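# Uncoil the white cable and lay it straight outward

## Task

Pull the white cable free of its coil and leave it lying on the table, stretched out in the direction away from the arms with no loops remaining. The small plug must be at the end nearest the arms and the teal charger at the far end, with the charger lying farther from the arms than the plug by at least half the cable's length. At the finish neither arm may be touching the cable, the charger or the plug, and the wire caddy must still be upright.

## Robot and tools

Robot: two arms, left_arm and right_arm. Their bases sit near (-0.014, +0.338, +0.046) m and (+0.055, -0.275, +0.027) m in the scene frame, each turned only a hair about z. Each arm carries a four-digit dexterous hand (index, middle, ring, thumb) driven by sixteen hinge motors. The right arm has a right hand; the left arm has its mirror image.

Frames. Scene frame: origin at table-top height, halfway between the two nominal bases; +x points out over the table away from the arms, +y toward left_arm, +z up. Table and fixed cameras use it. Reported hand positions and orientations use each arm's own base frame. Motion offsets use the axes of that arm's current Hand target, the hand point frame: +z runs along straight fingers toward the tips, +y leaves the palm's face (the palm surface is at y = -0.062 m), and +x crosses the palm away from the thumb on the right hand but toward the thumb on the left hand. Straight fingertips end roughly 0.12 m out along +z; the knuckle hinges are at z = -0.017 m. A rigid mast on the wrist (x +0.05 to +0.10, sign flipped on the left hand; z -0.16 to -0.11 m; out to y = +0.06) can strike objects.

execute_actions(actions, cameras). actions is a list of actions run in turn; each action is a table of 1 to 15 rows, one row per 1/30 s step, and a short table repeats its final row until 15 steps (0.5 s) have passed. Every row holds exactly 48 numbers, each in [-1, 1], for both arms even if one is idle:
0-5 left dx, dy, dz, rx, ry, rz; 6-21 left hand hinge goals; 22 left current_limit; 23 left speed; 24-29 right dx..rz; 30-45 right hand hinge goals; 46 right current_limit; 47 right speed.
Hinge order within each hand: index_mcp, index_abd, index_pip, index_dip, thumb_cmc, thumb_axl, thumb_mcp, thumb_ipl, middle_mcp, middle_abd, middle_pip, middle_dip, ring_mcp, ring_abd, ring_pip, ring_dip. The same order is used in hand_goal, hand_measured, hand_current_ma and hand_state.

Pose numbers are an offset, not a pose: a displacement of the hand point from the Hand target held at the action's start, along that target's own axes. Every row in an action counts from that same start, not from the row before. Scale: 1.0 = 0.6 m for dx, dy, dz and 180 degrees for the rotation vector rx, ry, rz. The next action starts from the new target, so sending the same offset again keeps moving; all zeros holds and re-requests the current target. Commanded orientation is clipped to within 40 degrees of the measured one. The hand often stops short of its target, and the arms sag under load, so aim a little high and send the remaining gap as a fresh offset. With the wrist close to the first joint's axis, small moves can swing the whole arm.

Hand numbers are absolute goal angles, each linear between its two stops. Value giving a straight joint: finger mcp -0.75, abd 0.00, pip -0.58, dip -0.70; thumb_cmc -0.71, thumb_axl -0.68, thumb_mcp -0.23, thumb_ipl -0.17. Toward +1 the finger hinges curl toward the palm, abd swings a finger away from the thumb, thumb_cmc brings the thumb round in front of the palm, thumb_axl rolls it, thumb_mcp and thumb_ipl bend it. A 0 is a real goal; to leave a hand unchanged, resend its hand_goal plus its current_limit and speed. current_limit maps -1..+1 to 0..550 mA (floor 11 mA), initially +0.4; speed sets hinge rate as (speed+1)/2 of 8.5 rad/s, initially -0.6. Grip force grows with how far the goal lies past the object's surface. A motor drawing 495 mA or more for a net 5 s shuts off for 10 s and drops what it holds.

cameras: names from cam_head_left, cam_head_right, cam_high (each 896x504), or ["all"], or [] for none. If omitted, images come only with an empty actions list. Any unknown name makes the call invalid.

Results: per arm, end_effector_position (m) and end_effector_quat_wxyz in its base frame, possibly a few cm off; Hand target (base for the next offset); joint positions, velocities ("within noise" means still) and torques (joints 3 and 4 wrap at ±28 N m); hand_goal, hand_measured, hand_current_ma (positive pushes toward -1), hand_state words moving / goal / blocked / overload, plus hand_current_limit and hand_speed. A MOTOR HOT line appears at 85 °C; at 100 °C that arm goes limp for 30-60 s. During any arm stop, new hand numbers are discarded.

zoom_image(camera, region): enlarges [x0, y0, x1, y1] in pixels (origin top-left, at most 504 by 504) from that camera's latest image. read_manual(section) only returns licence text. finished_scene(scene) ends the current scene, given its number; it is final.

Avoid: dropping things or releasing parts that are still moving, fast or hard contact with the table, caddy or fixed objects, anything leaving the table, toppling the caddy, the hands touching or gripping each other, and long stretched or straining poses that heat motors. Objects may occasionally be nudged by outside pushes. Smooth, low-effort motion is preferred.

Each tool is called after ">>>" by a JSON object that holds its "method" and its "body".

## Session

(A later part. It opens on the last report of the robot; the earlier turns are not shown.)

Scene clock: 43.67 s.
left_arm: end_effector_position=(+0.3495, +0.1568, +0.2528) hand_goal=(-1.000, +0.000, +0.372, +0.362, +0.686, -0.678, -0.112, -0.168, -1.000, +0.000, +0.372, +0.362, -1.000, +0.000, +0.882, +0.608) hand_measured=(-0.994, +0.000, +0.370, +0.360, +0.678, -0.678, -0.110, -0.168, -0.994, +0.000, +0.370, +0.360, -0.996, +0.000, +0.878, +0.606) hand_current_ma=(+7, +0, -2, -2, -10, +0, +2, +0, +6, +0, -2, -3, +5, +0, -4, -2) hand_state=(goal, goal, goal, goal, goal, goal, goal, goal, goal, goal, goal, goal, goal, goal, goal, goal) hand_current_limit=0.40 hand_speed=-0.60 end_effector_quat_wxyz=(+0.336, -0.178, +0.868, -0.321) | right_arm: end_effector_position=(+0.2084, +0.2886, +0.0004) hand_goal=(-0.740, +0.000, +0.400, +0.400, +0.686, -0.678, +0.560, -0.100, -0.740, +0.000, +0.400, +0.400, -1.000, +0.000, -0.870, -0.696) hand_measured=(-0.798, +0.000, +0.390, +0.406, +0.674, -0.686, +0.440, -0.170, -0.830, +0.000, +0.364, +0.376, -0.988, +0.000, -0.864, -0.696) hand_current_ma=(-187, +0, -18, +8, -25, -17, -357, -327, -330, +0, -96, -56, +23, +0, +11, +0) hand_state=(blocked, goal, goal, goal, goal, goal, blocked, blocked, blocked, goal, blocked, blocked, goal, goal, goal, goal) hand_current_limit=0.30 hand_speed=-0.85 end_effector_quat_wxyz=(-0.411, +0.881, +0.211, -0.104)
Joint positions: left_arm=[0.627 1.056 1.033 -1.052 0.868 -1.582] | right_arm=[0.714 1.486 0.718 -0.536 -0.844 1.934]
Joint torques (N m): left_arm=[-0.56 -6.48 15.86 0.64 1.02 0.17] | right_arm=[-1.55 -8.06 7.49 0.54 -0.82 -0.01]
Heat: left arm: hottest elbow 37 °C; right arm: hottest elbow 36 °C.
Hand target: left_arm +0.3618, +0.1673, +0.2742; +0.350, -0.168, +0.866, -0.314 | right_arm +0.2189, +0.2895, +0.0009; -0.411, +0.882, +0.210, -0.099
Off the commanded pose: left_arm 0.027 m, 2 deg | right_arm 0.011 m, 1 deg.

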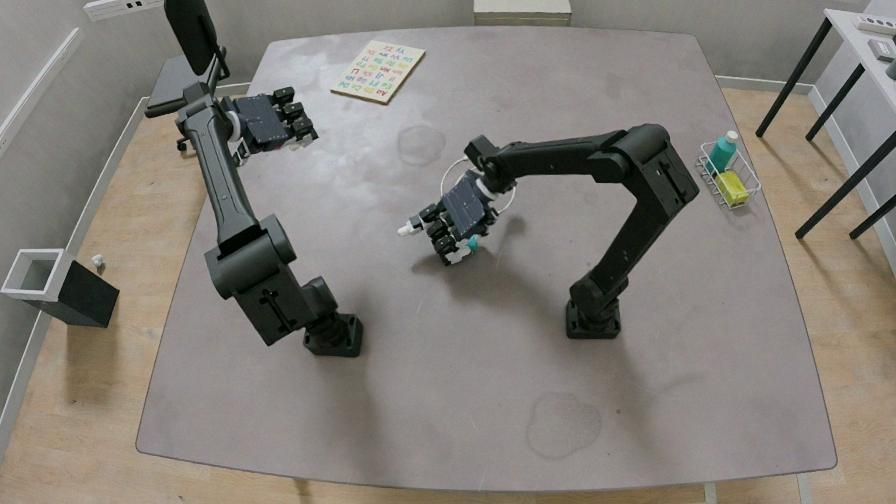

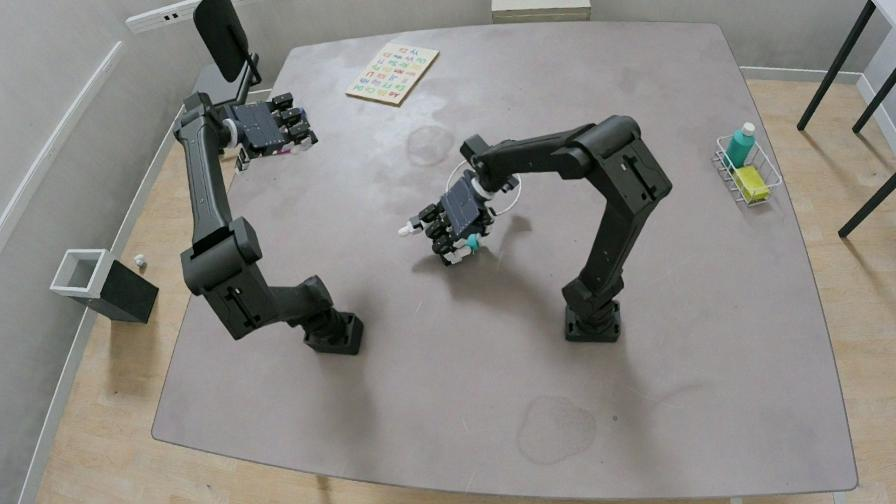

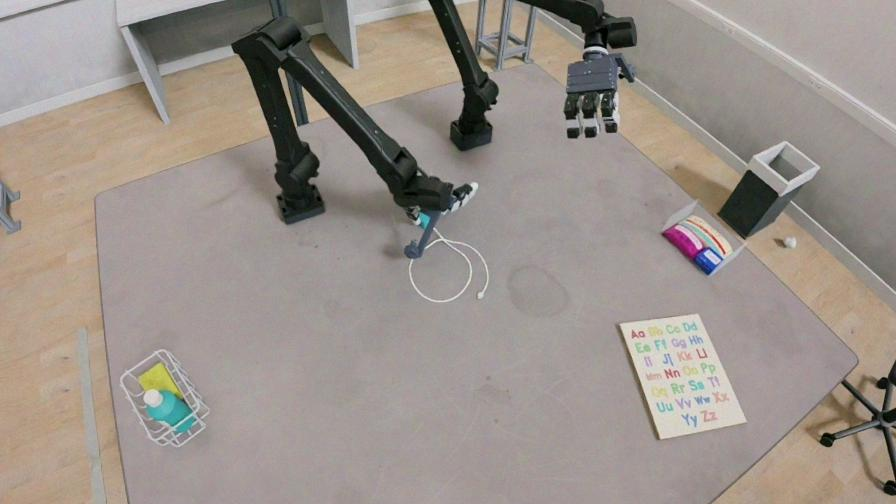

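>>> {"method": "execute_actions", "body": {"actions": [[[0,0,0,0,0,0,-1,0,0.372,0.362,0.686,-0.678,-0.112,-0.168,-1,0,0.372,0.362,-1,0,0.883,0.609,0.4,-0.6,0,-0.0447,-0.0375,0,0,0,-0.74,0,0.40,0.40,0.686,-0.678,0.56,-0.10,-0.74,0,0.40,0.40,-1,0,-0.87,-0.696,0.3,-0.85]]], "cameras": ["cam_head_left","cam_head_right","cam_high"]}}

>>> {"method": "zoom_image", "body": {"camera": "cam_head_left", "region": [420, 190, 520, 270]}}

>>> {"method": "zoom_image", "body": {"camera": "cam_high", "region": [370, 180, 470, 260]}}

Scene clock: 47.63 s.
left_arm: end_effector_position=(+0.3495, +0.1568, +0.2528) hand_goal=(-1.000, +0.000, +0.372, +0.362, +0.686, -0.678, -0.112, -0.168, -1.000, +0.000, +0.372, +0.362, -1.000, +0.000, +0.882, +0.608) hand_measured=(-0.994, +0.000, +0.370, +0.360, +0.678, -0.678, -0.110, -0.168, -0.994, +0.000, +0.370, +0.360, -0.996, +0.000, +0.878, +0.606) hand_current_ma=(+7, +0, -2, -2, -10, +0, +2, +0, +6, +0, -2, -3, +5, +0, -4, -2) hand_state=(goal, goal, goal, goal, goal, goal, goal, goal, goal, goal, goal, goal, goal, goal, goal, goal) hand_current_limit=0.40 hand_speed=-0.60 end_effector_quat_wxyz=(+0.336, -0.178, +0.868, -0.321) | right_arm: end_effector_position=(+0.1975, +0.2786, +0.0171) hand_goal=(-0.740, +0.000, +0.400, +0.400, +0.686, -0.678, +0.560, -0.100, -0.740, +0.000, +0.400, +0.400, -1.000, +0.000, -0.870, -0.696) hand_measured=(-0.794, +0.000, +0.388, +0.406, +0.662, -0.696, +0.440, -0.170, -0.806, +0.000, +0.364, +0.382, -0.988, +0.000, -0.864, -0.696) hand_current_ma=(-169, +0, -24, +8, -55, -48, -357, -327, -228, +0, -96, -38, +23, +0, +11, +0) hand_state=(blocked, goal, goal, goal, blocked, goal, blocked, blocked, blocked, goal, blocked, goal, goal, goal, goal, goal) hand_current_limit=0.30 hand_speed=-0.85 end_effector_quat_wxyz=(-0.398, +0.886, +0.201, -0.125)
Joint positions: left_arm=[0.627 1.056 1.033 -1.052 0.868 -1.582] | right_arm=[0.713 1.445 0.733 -0.648 -0.842 1.933]
Joint torques (N m): left_arm=[-0.56 -6.36 15.9 0.7 1.01 0.15] | right_arm=[-1.55 -10.46 9.29 0.43 -0.89 0.01]
Heat: left arm: hottest elbow 38 °C; right arm: hottest elbow 36 °C.
Hand target: left_arm +0.3618, +0.1673, +0.2742; +0.350, -0.168, +0.866, -0.314 | right_arm +0.2191, +0.2895, +0.0360; -0.411, +0.882, +0.209, -0.098
Off the commanded pose: left_arm 0.027 m, 2 deg | right_arm 0.030 m, 4 deg.

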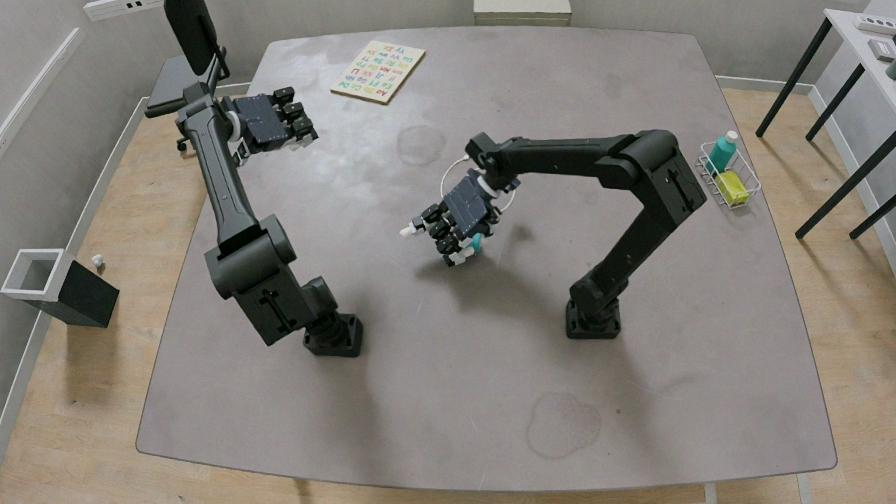

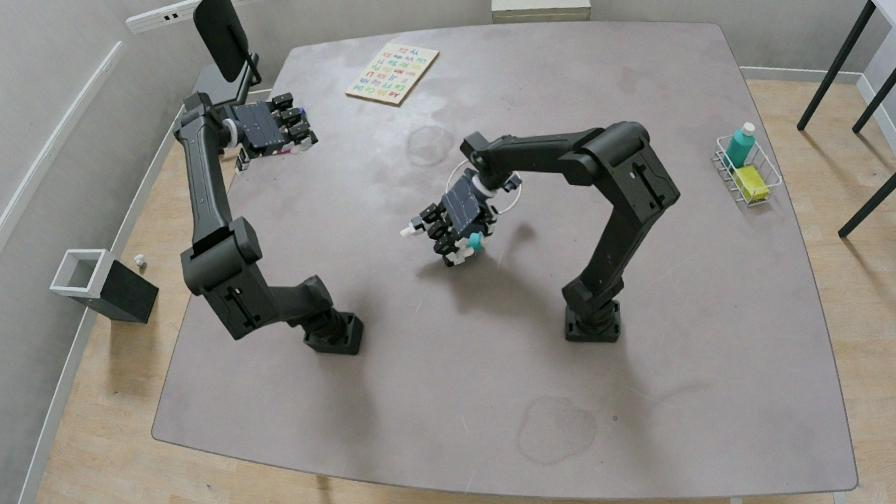

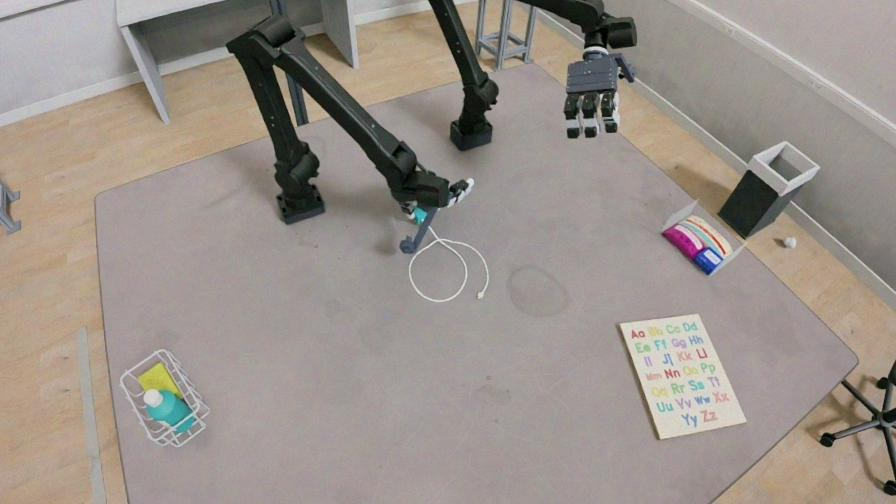

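Scaled by 5.040 from the camera's 896x504 image, which has a finer 1280x720 frame.

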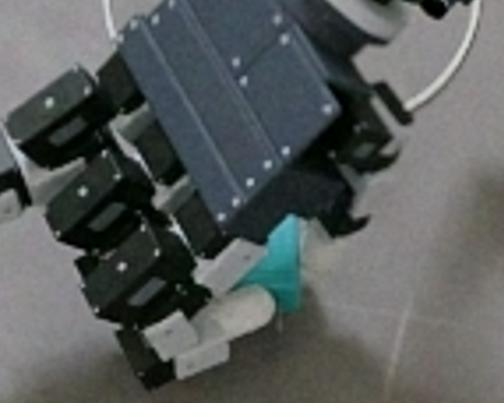

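Scaled by 5.040 from the camera's 896x504 image, which has a finer 1280x720 frame.

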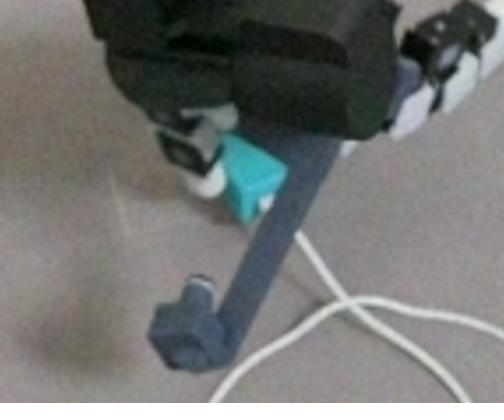

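>>> {"method": "execute_actions", "body": {"actions": [[[0,0,0,0,0,0,-1,0,0.372,0.362,0.686,-0.678,-0.112,-0.168,-1,0,0.372,0.362,-1,0,0.883,0.609,0.4,-0.6,0.0051,-0.0208,0.0248,0,-0.0468,-0.0393,-0.74,0,0.40,0.40,0.686,-0.678,0.56,-0.10,-0.74,0,0.40,0.40,-1,0,-0.87,-0.696,0.3,-0.85]],[[0,0,0,0,0,0,-1,0,0.372,0.362,0.686,-0.678,-0.112,-0.168,-1,0,0.372,0.362,-1,0,0.883,0.609,0.4,-0.6,0.0112,-0.0198,0.0236,0,-0.0468,-0.0393,-0.74,0,0.40,0.40,0.686,-0.678,0.56,-0.10,-0.74,0,0.40,0.40,-1,0,-0.87,-0.696,0.3,-0.85]],[[0,0,0,0,0,0,-1,0,0.372,0.362,0.686,-0.678,-0.112,-0.168,-1,0,0.372,0.362,-1,0,0.883,0.609,0.4,-0.6,0.0169,-0.0181,0.0216,0,-0.0468,-0.0393,-0.74,0,0.40,0.40,0.686,-0.678,0.56,-0.10,-0.74,0,0.40,0.40,-1,0,-0.87,-0.696,0.3,-0.85]]], "cameras": ["cam_head_left","cam_head_right","cam_high"]}}

>>> {"method": "zoom_image", "body": {"camera": "cam_head_left", "region": [400, 150, 540, 280]}}

>>> {"method": "zoom_image", "body": {"camera": "cam_high", "region": [370, 180, 500, 300]}}

Scene clock: 50.33 s.
left_arm: end_effector_position=(+0.3495, +0.1568, +0.2528) hand_goal=(-1.000, +0.000, +0.372, +0.362, +0.686, -0.678, -0.112, -0.168, -1.000, +0.000, +0.372, +0.362, -1.000, +0.000, +0.882, +0.608) hand_measured=(-0.994, +0.000, +0.370, +0.360, +0.678, -0.678, -0.110, -0.168, -0.994, +0.000, +0.370, +0.360, -0.996, +0.000, +0.878, +0.606) hand_current_ma=(+7, +0, -2, -2, -10, +0, +2, +0, +6, +0, -2, -3, +5, +0, -4, -2) hand_state=(goal, goal, goal, goal, goal, goal, goal, goal, goal, goal, goal, goal, goal, goal, goal, goal) hand_current_limit=0.40 hand_speed=-0.60 end_effector_quat_wxyz=(+0.336, -0.178, +0.868, -0.321) | right_arm: end_effector_position=(+0.1926, +0.3314, +0.0310) hand_goal=(-0.740, +0.000, +0.400, +0.400, +0.686, -0.678, +0.560, -0.100, -0.740, +0.000, +0.400, +0.400, -1.000, +0.000, -0.870, -0.696) hand_measured=(-0.794, +0.000, +0.388, +0.406, +0.662, -0.696, +0.440, -0.170, -0.804, +0.000, +0.364, +0.382, -0.988, +0.000, -0.864, -0.696) hand_current_ma=(-169, +0, -24, +8, -59, -51, -357, -327, -216, +0, -96, -38, +23, +0, +11, +0) hand_state=(blocked, goal, goal, goal, blocked, goal, blocked, blocked, blocked, goal, blocked, goal, goal, goal, goal, goal) hand_current_limit=0.30 hand_speed=-0.85 end_effector_quat_wxyz=(-0.365, +0.792, +0.439, -0.217)
Joint positions: left_arm=[0.627 1.056 1.033 -1.052 0.868 -1.582] | right_arm=[0.853 1.658 1.035 -1.172 -0.855 1.308]
Joint torques (N m): left_arm=[-0.26 -6.36 15.95 0.59 0.98 0.14] | right_arm=[0.21 -10.7 9.11 -0.47 -0.84 0]
Heat: left arm: hottest elbow 38 °C; right arm: hottest elbow 36 °C.
Hand target: left_arm +0.3618, +0.1673, +0.2742; +0.350, -0.168, +0.866, -0.314 | right_arm +0.2011, +0.3457, +0.0359; -0.367, +0.786, +0.451, -0.211
Off the commanded pose: left_arm 0.027 m, 2 deg | right_arm 0.017 m, 2 deg.

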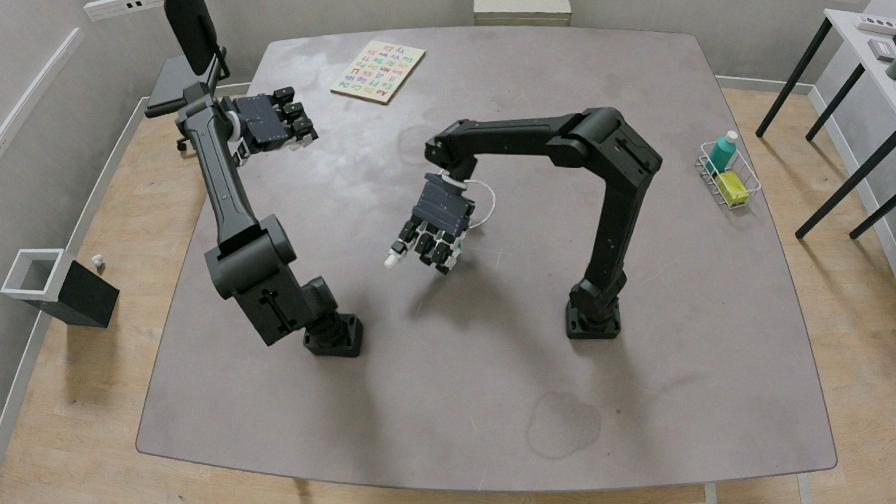

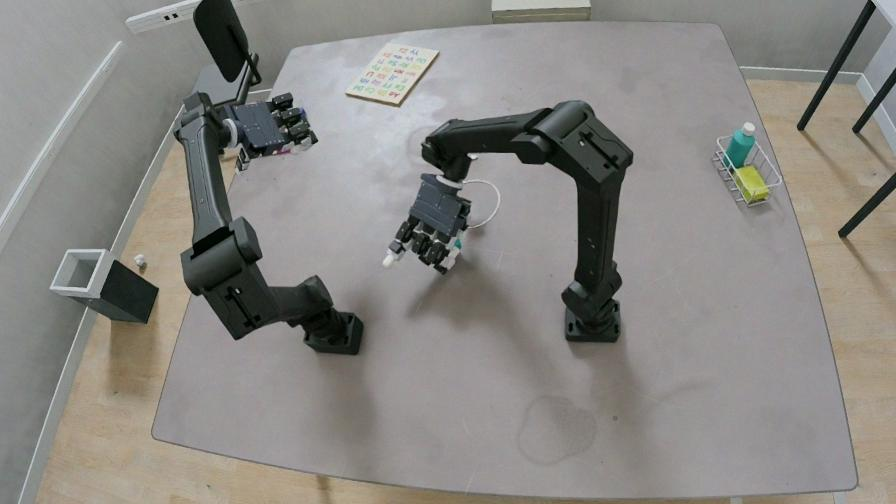

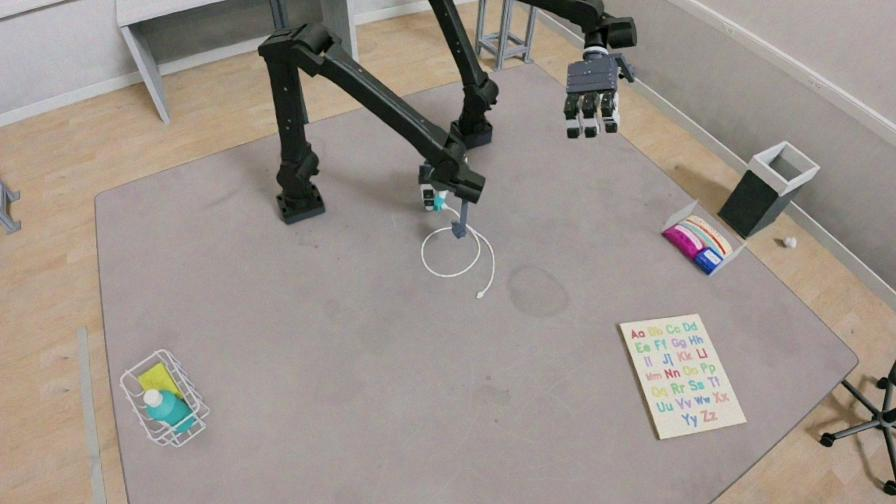

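Scaled by 3.600 from the camera's 896x504 image, which has a finer 1280x720 frame.

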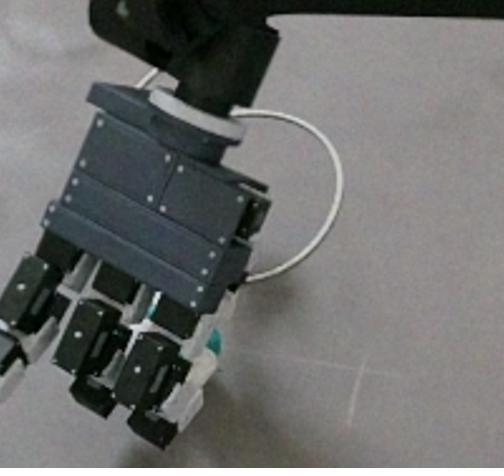

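Scaled by 3.877 from the camera's 896x504 image, which has a finer 1280x720 frame.

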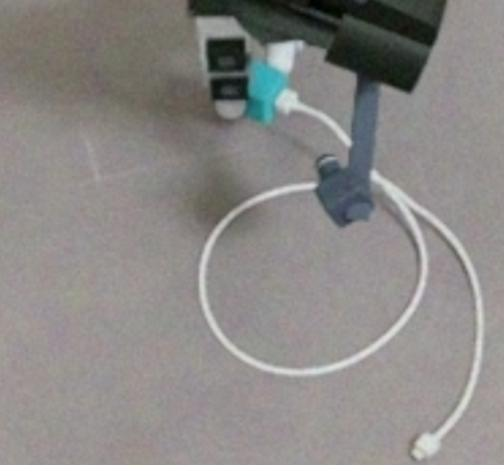

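>>> {"method": "execute_actions", "body": {"actions": [[[0,0,0,0,0,0,-1,0,0.372,0.362,0.686,-0.678,-0.112,-0.168,-1,0,0.372,0.362,-1,0,0.883,0.609,0.4,-0.6,0.0219,-0.0157,0.0187,0,-0.0468,-0.0393,-0.74,0,0.40,0.40,0.686,-0.678,0.56,-0.10,-0.74,0,0.40,0.40,-1,0,-0.87,-0.696,0.3,-0.85]],[[0,0,0,0,0,0,-1,0,0.372,0.362,0.686,-0.678,-0.112,-0.168,-1,0,0.372,0.362,-1,0,0.883,0.609,0.4,-0.6,0.0262,-0.0127,0.0151,0,-0.0468,-0.0393,-0.74,0,0.40,0.40,0.686,-0.678,0.56,-0.10,-0.74,0,0.40,0.40,-1,0,-0.87,-0.696,0.3,-0.85]],[[0,0,0,0,0,0,-1,0,0.372,0.362,0.686,-0.678,-0.112,-0.168,-1,0,0.372,0.362,-1,0,0.883,0.609,0.4,-0.6,0.0295,-0.0093,0.0111,0,-0.0468,-0.0393,-0.74,0,0.40,0.40,0.686,-0.678,0.56,-0.10,-0.74,0,0.40,0.40,-1,0,-0.87,-0.696,0.3,-0.85]]], "cameras": ["cam_head_left","cam_head_right","cam_high"]}}

>>> {"method": "zoom_image", "body": {"camera": "cam_head_left", "region": [390, 150, 530, 280]}}

>>> {"method": "zoom_image", "body": {"camera": "cam_high", "region": [370, 180, 500, 300]}}

Scene clock: 52.73 s.
left_arm: end_effector_position=(+0.3495, +0.1568, +0.2528) hand_goal=(-1.000, +0.000, +0.372, +0.362, +0.686, -0.678, -0.112, -0.168, -1.000, +0.000, +0.372, +0.362, -1.000, +0.000, +0.882, +0.608) hand_measured=(-0.994, +0.000, +0.370, +0.360, +0.678, -0.678, -0.110, -0.168, -0.994, +0.000, +0.370, +0.360, -0.996, +0.000, +0.878, +0.606) hand_current_ma=(+7, +0, -2, -2, -10, +0, +2, +0, +6, +0, -2, -3, +5, +0, -4, -2) hand_state=(goal, goal, goal, goal, goal, goal, goal, goal, goal, goal, goal, goal, goal, goal, goal, goal) hand_current_limit=0.40 hand_speed=-0.60 end_effector_quat_wxyz=(+0.336, -0.178, +0.868, -0.321) | right_arm: end_effector_position=(+0.1788, +0.3892, +0.0329) hand_goal=(-0.740, +0.000, +0.400, +0.400, +0.686, -0.678, +0.560, -0.100, -0.740, +0.000, +0.400, +0.400, -1.000, +0.000, -0.870, -0.696) hand_measured=(-0.794, +0.000, +0.388, +0.406, +0.660, -0.696, +0.440, -0.170, -0.802, +0.000, +0.364, +0.382, -0.988, +0.000, -0.864, -0.696) hand_current_ma=(-169, +0, -26, +8, -62, -53, -357, -327, -210, +0, -96, -37, +23, +0, +11, +0) hand_state=(blocked, goal, goal, goal, blocked, goal, blocked, blocked, blocked, goal, blocked, goal, goal, goal, goal, goal) hand_current_limit=0.30 hand_speed=-0.85 end_effector_quat_wxyz=(-0.291, +0.632, +0.648, -0.310)
Joint positions: left_arm=[0.627 1.056 1.033 -1.052 0.868 -1.582] | right_arm=[1.019 1.89 1.342 -1.617 -0.691 0.775]
Joint torques (N m): left_arm=[-0.56 -6.07 15.88 0.64 0.99 0.16] | right_arm=[0.15 -14.04 8.68 -1.36 -0.53 -0.04]
Heat: left arm: hottest elbow 38 °C; right arm: hottest elbow 36 °C.
Hand target: left_arm +0.3618, +0.1673, +0.2742; +0.350, -0.168, +0.866, -0.314 | right_arm +0.1830, +0.4020, +0.0360; -0.292, +0.625, +0.656, -0.306
Off the commanded pose: left_arm 0.027 m, 2 deg | right_arm 0.014 m, 1 deg.

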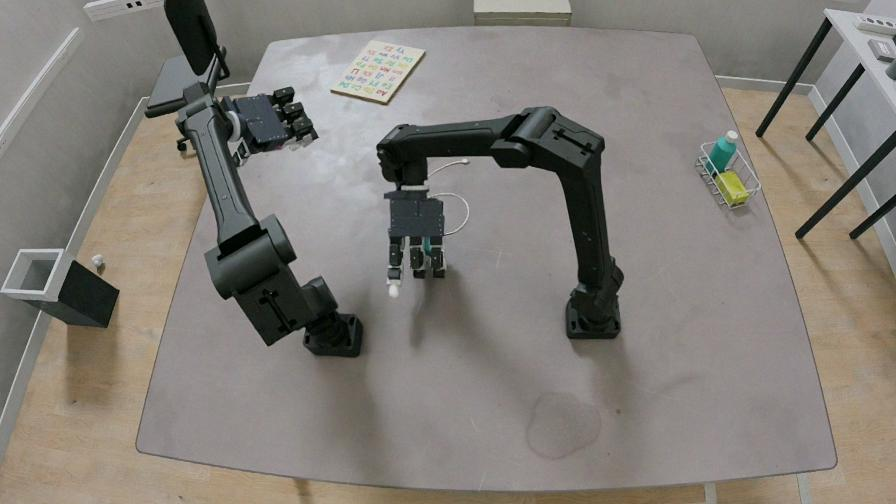

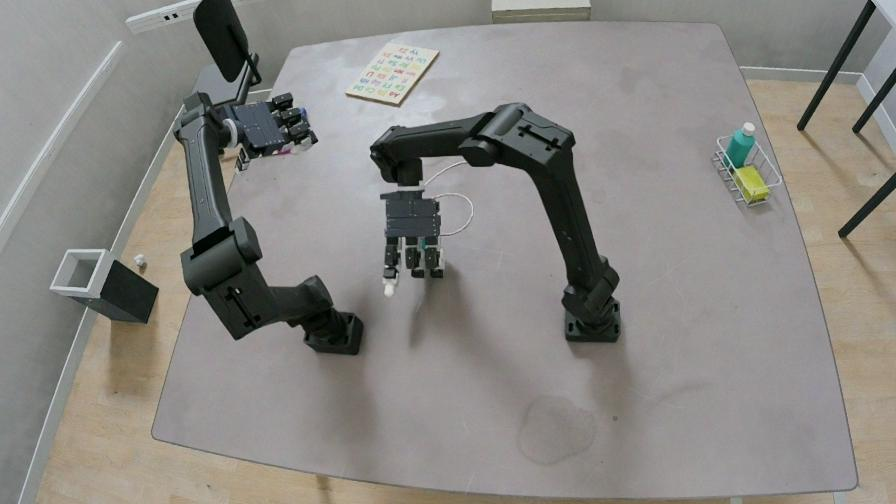

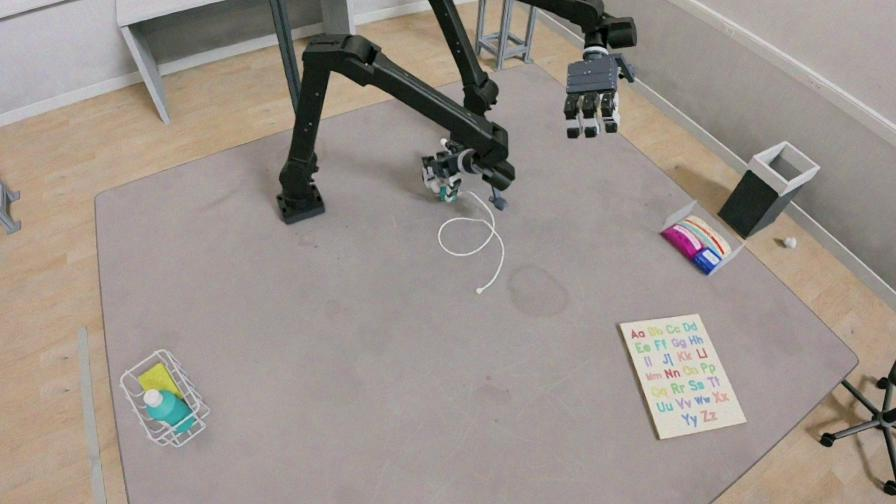

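Scaled by 3.600 from the camera's 896x504 image, which has a finer 1280x720 frame.

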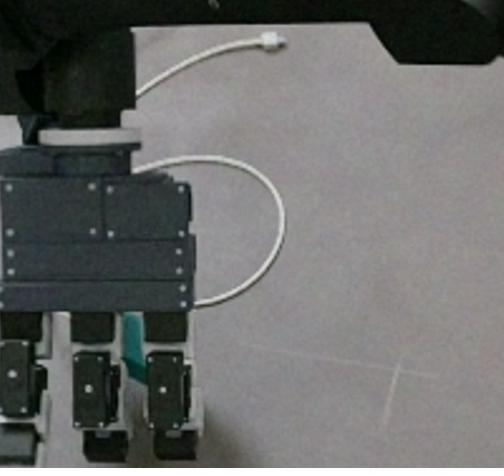

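Scaled by 3.877 from the camera's 896x504 image, which has a finer 1280x720 frame.

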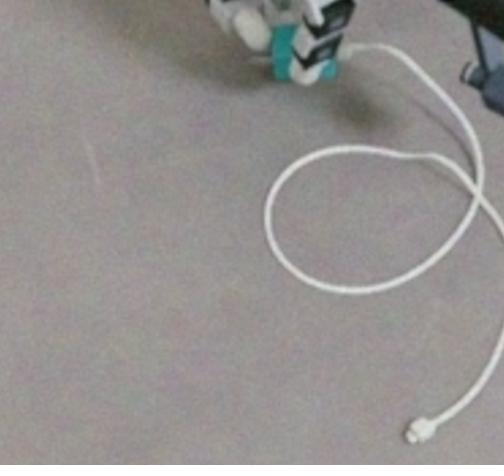

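>>> {"method": "execute_actions", "body": {"actions": [[[0,0,0,0,0,0,-1,0,0.372,0.362,0.686,-0.678,-0.112,-0.168,-1,0,0.372,0.362,-1,0,0.883,0.609,0.4,-0.6,0,0.03,0.0252,0,0,0,-0.74,0,0.40,0.40,0.686,-0.678,0.56,-0.10,-0.74,0,0.40,0.40,-1,0,-0.87,-0.696,0.3,-0.85]],[[0,0,0,0,0,0,-1,0,0.372,0.362,0.686,-0.678,-0.112,-0.168,-1,0,0.372,0.362,-1,0,0.883,0.609,0.4,-0.6,0,0.008,0.0067,0,0,0,-0.74,0,0.40,0.40,0.686,-0.678,0.56,-0.10,-0.74,0,0.40,0.40,-1,0,-0.87,-0.696,0.3,-0.85]]], "cameras": ["cam_head_left","cam_head_right","cam_high"]}}

>>> {"method": "zoom_image", "body": {"camera": "cam_high", "region": [410, 150, 490, 220]}}

Scene clock: 54.30 s.
left_arm: end_effector_position=(+0.3495, +0.1568, +0.2528) hand_goal=(-1.000, +0.000, +0.372, +0.362, +0.686, -0.678, -0.112, -0.168, -1.000, +0.000, +0.372, +0.362, -1.000, +0.000, +0.882, +0.608) hand_measured=(-0.994, +0.000, +0.370, +0.360, +0.678, -0.678, -0.110, -0.168, -0.994, +0.000, +0.370, +0.360, -0.996, +0.000, +0.878, +0.606) hand_current_ma=(+7, +0, -2, -2, -10, +0, +2, +0, +6, +0, -2, -3, +5, +0, -4, -2) hand_state=(goal, goal, goal, goal, goal, goal, goal, goal, goal, goal, goal, goal, goal, goal, goal, goal) hand_current_limit=0.40 hand_speed=-0.60 end_effector_quat_wxyz=(+0.336, -0.178, +0.868, -0.321) | right_arm: end_effector_position=(+0.1819, +0.3942, +0.0114) hand_goal=(-0.740, +0.000, +0.400, +0.400, +0.686, -0.678, +0.560, -0.100, -0.740, +0.000, +0.400, +0.400, -1.000, +0.000, -0.870, -0.696) hand_measured=(-0.794, +0.000, +0.386, +0.406, +0.660, -0.696, +0.440, -0.170, -0.802, +0.000, +0.364, +0.384, -0.988, +0.000, -0.864, -0.696) hand_current_ma=(-169, +0, -26, +8, -62, -53, -357, -327, -210, +0, -96, -37, +23, +0, +11, +0) hand_state=(blocked, goal, goal, goal, blocked, goal, blocked, blocked, blocked, goal, blocked, goal, goal, goal, goal, goal) hand_current_limit=0.30 hand_speed=-0.85 end_effector_quat_wxyz=(-0.291, +0.631, +0.649, -0.309)
Joint positions: left_arm=[0.627 1.056 1.033 -1.052 0.868 -1.582] | right_arm=[1.019 1.931 1.342 -1.574 -0.69 0.772]
Joint torques (N m): left_arm=[-0.5 -6.24 15.84 0.65 1.01 0.15] | right_arm=[0.09 -14.33 6.82 -0.5 -0.55 -0.01]
Heat: left arm: hottest elbow 38 °C; right arm: hottest elbow 36 °C.
Hand target: left_arm +0.3618, +0.1673, +0.2742; +0.350, -0.168, +0.866, -0.314 | right_arm +0.1829, +0.4019, +0.0061; -0.292, +0.625, +0.656, -0.306
Off the commanded pose: left_arm 0.027 m, 2 deg | right_arm 0.009 m, 1 deg.

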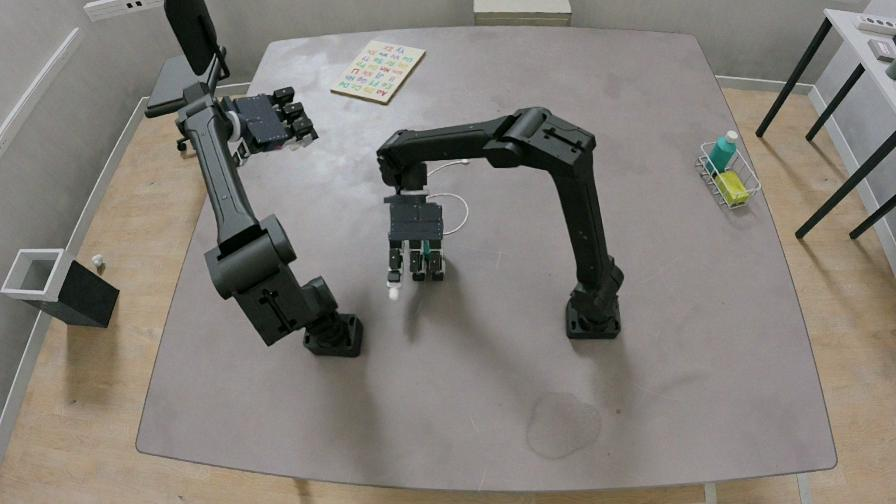

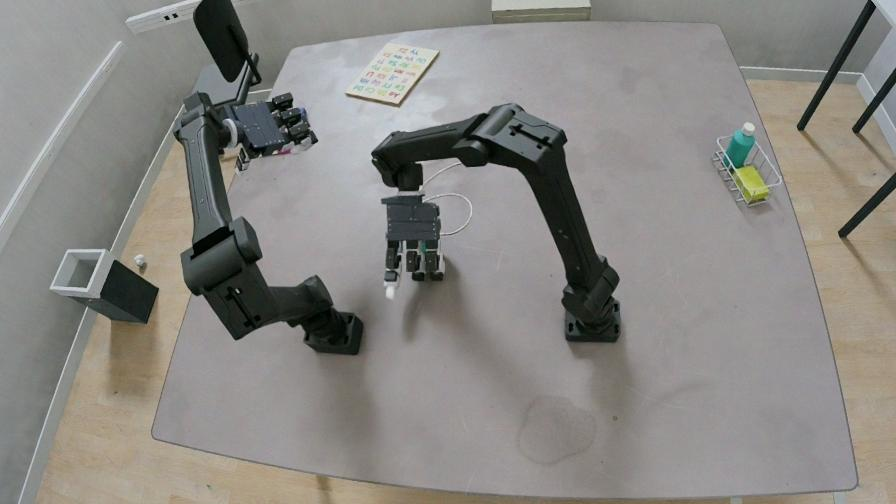

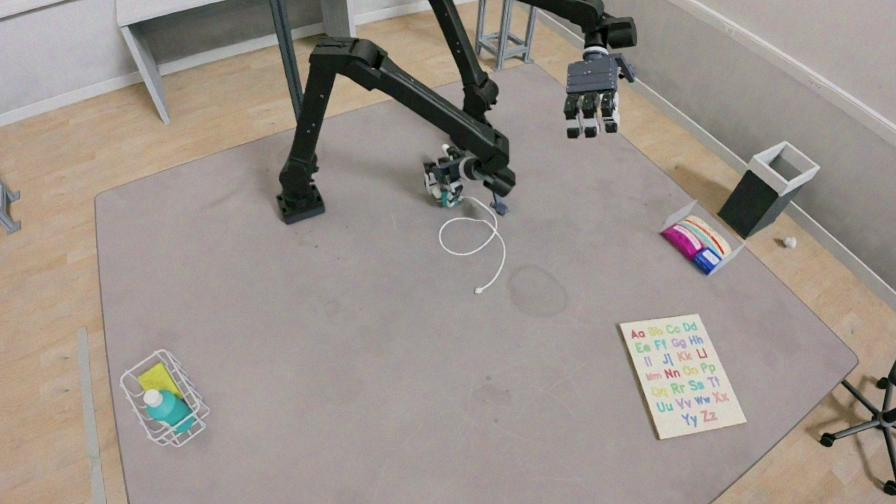

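Scaled by 6.300 from the camera's 896x504 image, which has a finer 1280x720 frame.

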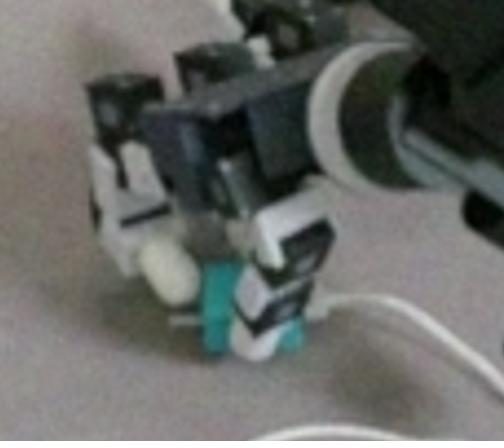

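>>> {"method": "execute_actions", "body": {"actions": [[[0,0,0,0,0,0,-1,0,0.372,0.362,0.686,-0.678,-0.112,-0.168,-1,0,0.372,0.362,-1,0,0.883,0.609,0.4,-0.6,0,0.009,0.0075,0,0,0,-0.74,0,0.40,0.40,0.686,-0.678,0.56,-0.10,-0.74,0,0.40,0.40,-1,0,-0.87,-0.696,0.3,-0.85]]], "cameras": ["cam_head_left","cam_high"]}}

>>> {"method": "zoom_image", "body": {"camera": "cam_high", "region": [410, 150, 490, 220]}}

Scene clock: 55.20 s.
left_arm: end_effector_position=(+0.3495, +0.1568, +0.2528) hand_goal=(-1.000, +0.000, +0.372, +0.362, +0.686, -0.678, -0.112, -0.168, -1.000, +0.000, +0.372, +0.362, -1.000, +0.000, +0.882, +0.608) hand_measured=(-0.994, +0.000, +0.370, +0.360, +0.678, -0.678, -0.110, -0.168, -0.994, +0.000, +0.370, +0.360, -0.996, +0.000, +0.878, +0.606) hand_current_ma=(+7, +0, -2, -2, -10, +0, +2, +0, +6, +0, -2, -3, +5, +0, -4, -2) hand_state=(goal, goal, goal, goal, goal, goal, goal, goal, goal, goal, goal, goal, goal, goal, goal, goal) hand_current_limit=0.40 hand_speed=-0.60 end_effector_quat_wxyz=(+0.336, -0.178, +0.868, -0.321) | right_arm: end_effector_position=(+0.1831, +0.3960, +0.0047) hand_goal=(-0.740, +0.000, +0.400, +0.400, +0.686, -0.678, +0.560, -0.100, -0.740, +0.000, +0.400, +0.400, -1.000, +0.000, -0.870, -0.696) hand_measured=(-0.794, +0.000, +0.386, +0.406, +0.660, -0.696, +0.440, -0.170, -0.802, +0.000, +0.364, +0.384, -0.988, +0.000, -0.864, -0.696) hand_current_ma=(-169, +0, -26, +8, -62, -53, -357, -327, -210, +0, -96, -37, +23, +0, +11, +0) hand_state=(blocked, goal, goal, goal, blocked, goal, blocked, blocked, blocked, goal, blocked, goal, goal, goal, goal, goal) hand_current_limit=0.30 hand_speed=-0.85 end_effector_quat_wxyz=(-0.292, +0.631, +0.650, -0.307)
Joint positions: left_arm=[0.627 1.056 1.033 -1.052 0.868 -1.582] | right_arm=[1.019 1.944 1.342 -1.559 -0.69 0.772]
Joint torques (N m): left_arm=[-0.56 -6.24 15.91 0.62 1.02 0.15] | right_arm=[0.09 -14.62 6.42 -0.49 -0.56 0]
Heat: left arm: hottest elbow 38 °C; right arm: hottest elbow 36 °C.
Hand target: left_arm +0.3618, +0.1673, +0.2742; +0.350, -0.168, +0.866, -0.314 | right_arm +0.1829, +0.4019, -0.0008; -0.292, +0.625, +0.656, -0.306
Off the commanded pose: left_arm 0.027 m, 2 deg | right_arm 0.008 m, 1 deg.
Images, in order (width x height): cam_head_left 896x504, cam_high 896x504.

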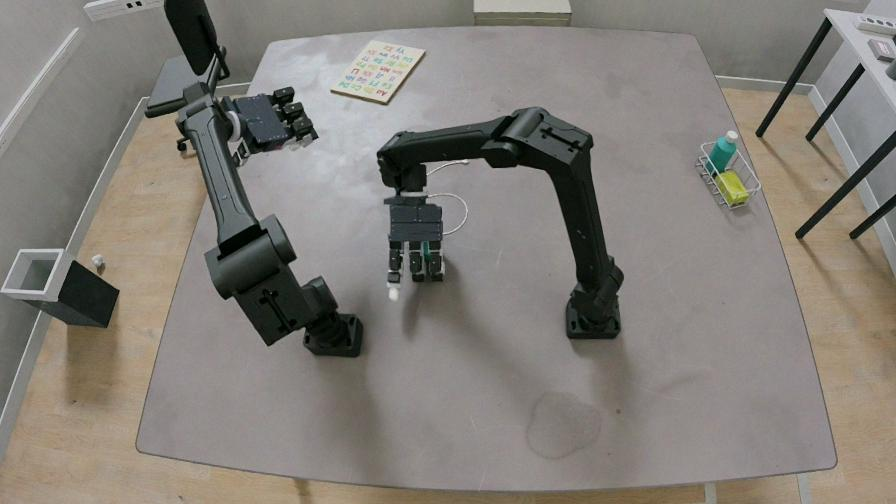

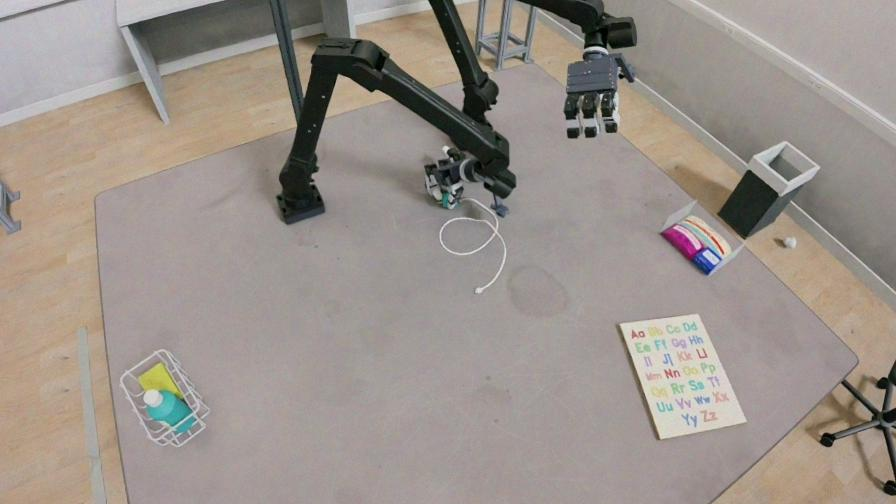

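Scaled by 6.300 from the camera's 896x504 image, which has a finer 1280x720 frame.

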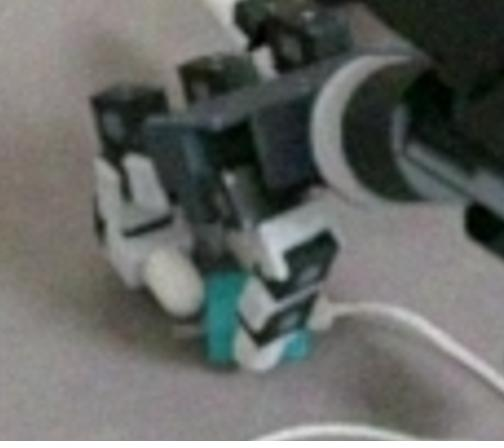

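>>> {"method": "execute_actions", "body": {"actions": [[[0,0,0,0,0,0,-1,0,0.372,0.362,0.686,-0.678,-0.112,-0.168,-1,0,0.372,0.362,-1,0,0.883,0.609,0.4,-0.6,0,0.0077,0.0064,0,0,0,-0.74,0,0.40,0.40,0.686,-0.678,0.56,-0.10,-0.74,0,0.40,0.40,-1,0,-0.87,-0.696,0.3,-0.85]]], "cameras": ["cam_head_left","cam_high"]}}

>>> {"method": "zoom_image", "body": {"camera": "cam_high", "region": [410, 150, 490, 220]}}

Scene clock: 56.07 s.
left_arm: end_effector_position=(+0.3495, +0.1568, +0.2528) hand_goal=(-1.000, +0.000, +0.372, +0.362, +0.686, -0.678, -0.112, -0.168, -1.000, +0.000, +0.372, +0.362, -1.000, +0.000, +0.882, +0.608) hand_measured=(-0.994, +0.000, +0.370, +0.360, +0.678, -0.678, -0.110, -0.168, -0.994, +0.000, +0.370, +0.360, -0.996, +0.000, +0.878, +0.606) hand_current_ma=(+7, +0, -2, -2, -10, +0, +2, +0, +6, +0, -2, -3, +5, +0, -4, -2) hand_state=(goal, goal, goal, goal, goal, goal, goal, goal, goal, goal, goal, goal, goal, goal, goal, goal) hand_current_limit=0.40 hand_speed=-0.60 end_effector_quat_wxyz=(+0.336, -0.178, +0.868, -0.321) | right_arm: end_effector_position=(+0.1837, +0.3971, +0.0040) hand_goal=(-0.740, +0.000, +0.400, +0.400, +0.686, -0.678, +0.560, -0.100, -0.740, +0.000, +0.400, +0.400, -1.000, +0.000, -0.870, -0.696) hand_measured=(-0.794, +0.000, +0.386, +0.408, +0.660, -0.696, +0.440, -0.170, -0.802, +0.000, +0.364, +0.384, -0.988, +0.000, -0.864, -0.696) hand_current_ma=(-169, +0, -26, +15, -62, -54, -357, -327, -210, +0, -96, -37, +23, +0, +11, +0) hand_state=(blocked, goal, goal, goal, blocked, goal, blocked, blocked, blocked, goal, blocked, goal, goal, goal, goal, goal) hand_current_limit=0.30 hand_speed=-0.85 end_effector_quat_wxyz=(-0.292, +0.631, +0.651, -0.305)
Joint positions: left_arm=[0.627 1.056 1.033 -1.052 0.868 -1.582] | right_arm=[1.019 1.944 1.342 -1.554 -0.69 0.772]
Joint torques (N m): left_arm=[-0.44 -6.48 15.91 0.62 1.03 0.14] | right_arm=[0.15 -13.92 6.12 -0.17 -0.56 -0.01]
Heat: left arm: hottest elbow 38 °C; right arm: hottest elbow 36 °C.
Hand target: left_arm +0.3618, +0.1673, +0.2742; +0.350, -0.168, +0.866, -0.314 | right_arm +0.1830, +0.4020, -0.0069; -0.292, +0.625, +0.656, -0.306
Off the commanded pose: left_arm 0.027 m, 2 deg | right_arm 0.012 m, 1 deg.
Images, in order (width x height): cam_head_left 896x504, cam_high 896x504.

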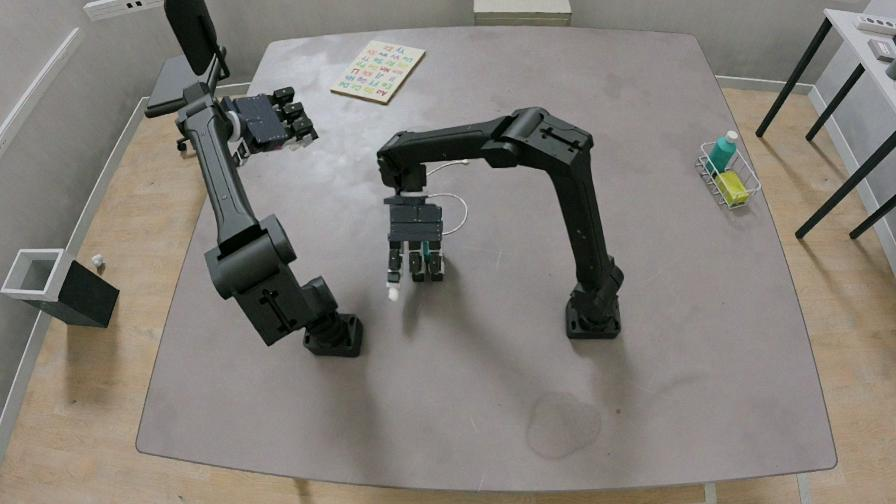

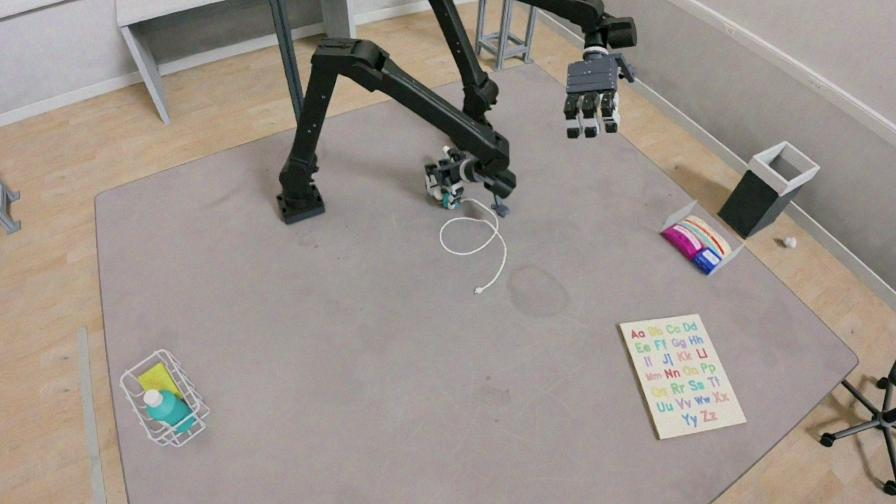

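Scaled by 6.300 from the camera's 896x504 image, which has a finer 1280x720 frame.

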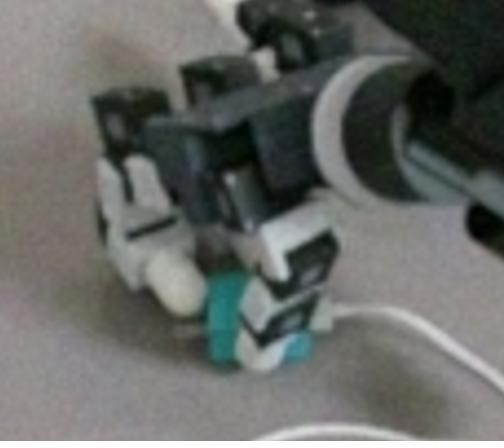

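>>> {"method": "execute_actions", "body": {"actions": [[[0,0,0,0,0,0,-1,0,0.372,0.362,0.686,-0.678,-0.112,-0.168,-1,0,0.372,0.362,-1,0,0.883,0.609,0.4,-0.6,0,-0.006,-0.005,0,0,0,-0.82,0,0.37,0.38,0.686,-0.678,0.38,-0.168,-0.82,0,0.37,0.38,-1,0,-0.87,-0.696,0.3,-0.85]],[[0,0,0,0,0,0,-1,0,0.372,0.362,0.686,-0.678,-0.112,-0.168,-1,0,0.372,0.362,-1,0,0.883,0.609,0.4,-0.6,0,0,0,0,0,0,-0.88,0,0.37,0.36,0.686,-0.678,0.25,-0.168,-0.88,0,0.37,0.36,-1,0,-0.87,-0.696,0.3,-0.8]],[[0,0,0,0,0,0,-1,0,0.372,0.362,0.686,-0.678,-0.112,-0.168,-1,0,0.372,0.362,-1,0,0.883,0.609,0.4,-0.6,0,0,0,0,0,0,-0.98,0,0.37,0.36,0.686,-0.678,-0.112,-0.168,-0.98,0,0.37,0.36,-1,0,-0.87,-0.696,0.3,-0.7]]], "cameras": ["cam_head_left","cam_high"]}}

>>> {"method": "zoom_image", "body": {"camera": "cam_high", "region": [410, 150, 490, 220]}}

Scene clock: 58.53 s.
left_arm: end_effector_position=(+0.3495, +0.1568, +0.2528) hand_goal=(-1.000, +0.000, +0.372, +0.362, +0.686, -0.678, -0.112, -0.168, -1.000, +0.000, +0.372, +0.362, -1.000, +0.000, +0.882, +0.608) hand_measured=(-0.994, +0.000, +0.370, +0.360, +0.678, -0.678, -0.110, -0.168, -0.994, +0.000, +0.370, +0.360, -0.996, +0.000, +0.878, +0.606) hand_current_ma=(+7, +0, -2, -2, -10, +0, +2, +0, +6, +0, -2, -3, +5, +0, -4, -2) hand_state=(goal, goal, goal, goal, goal, goal, goal, goal, goal, goal, goal, goal, goal, goal, goal, goal) hand_current_limit=0.40 hand_speed=-0.60 end_effector_quat_wxyz=(+0.336, -0.178, +0.868, -0.321) | right_arm: end_effector_position=(+0.1837, +0.3971, +0.0040) hand_goal=(-0.980, +0.000, +0.370, +0.360, +0.686, -0.678, -0.112, -0.168, -0.980, +0.000, +0.370, +0.360, -1.000, +0.000, -0.870, -0.696) hand_measured=(-0.960, +0.000, +0.384, +0.374, +0.682, -0.680, -0.106, -0.170, -0.962, +0.000, +0.366, +0.362, -0.988, +0.000, -0.864, -0.696) hand_current_ma=(+51, +0, +29, +29, -6, -3, +12, -3, +45, +0, -4, +3, +23, +0, +11, +0) hand_state=(blocked, goal, goal, goal, goal, goal, goal, goal, goal, goal, goal, goal, goal, goal, goal, goal) hand_current_limit=0.30 hand_speed=-0.70 end_effector_quat_wxyz=(-0.292, +0.631, +0.651, -0.305)
Joint positions: left_arm=[0.627 1.056 1.033 -1.052 0.868 -1.582] | right_arm=[1.019 1.944 1.342 -1.554 -0.69 0.772]
Joint torques (N m): left_arm=[-0.73 -6.48 15.71 0.72 1.05 0.17] | right_arm=[0.09 -14.45 6.39 -0.55 -0.55 -0.01]
Motor temperatures (°C): left_arm=[31 32 39 31 29 31] | right_arm=[31 32 36 30 28 30]
Heat: left arm: hottest elbow 39 °C; right arm: hottest elbow 36 °C.
Hand target: left_arm +0.3618, +0.1673, +0.2742; +0.350, -0.168, +0.866, -0.314 | right_arm +0.1830, +0.4020, -0.0022; -0.292, +0.625, +0.656, -0.306
Off the commanded pose: left_arm 0.027 m, 2 deg | right_arm 0.008 m, 1 deg.
Images, in order (width x height): cam_head_left 896x504, cam_high 896x504.

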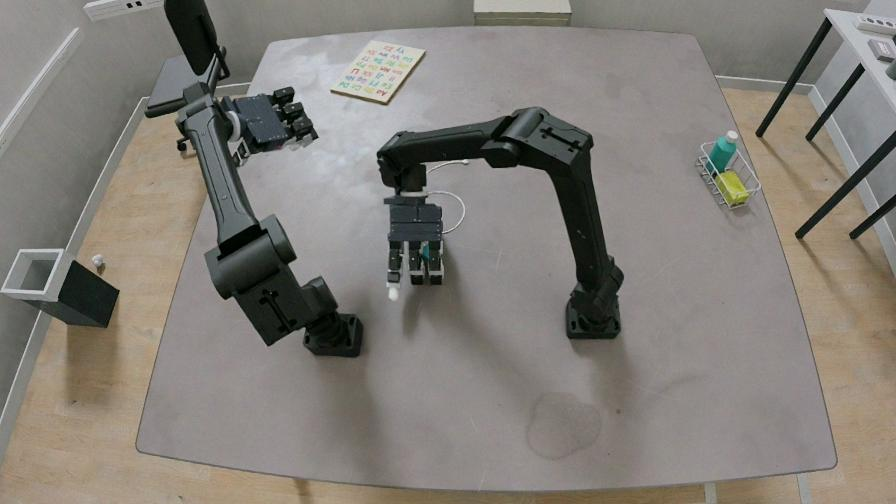

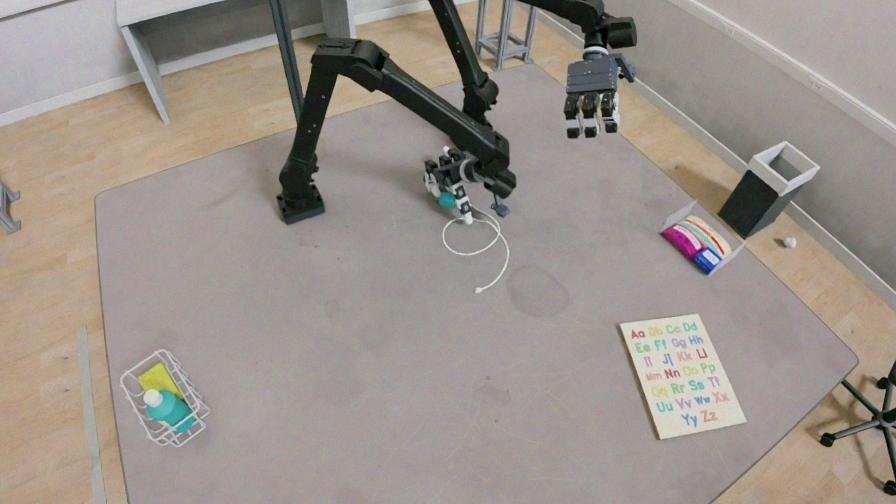

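Scaled by 6.300 from the camera's 896x504 image, which has a finer 1280x720 frame.

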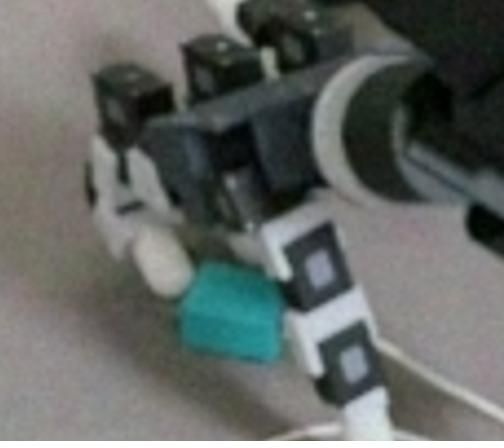

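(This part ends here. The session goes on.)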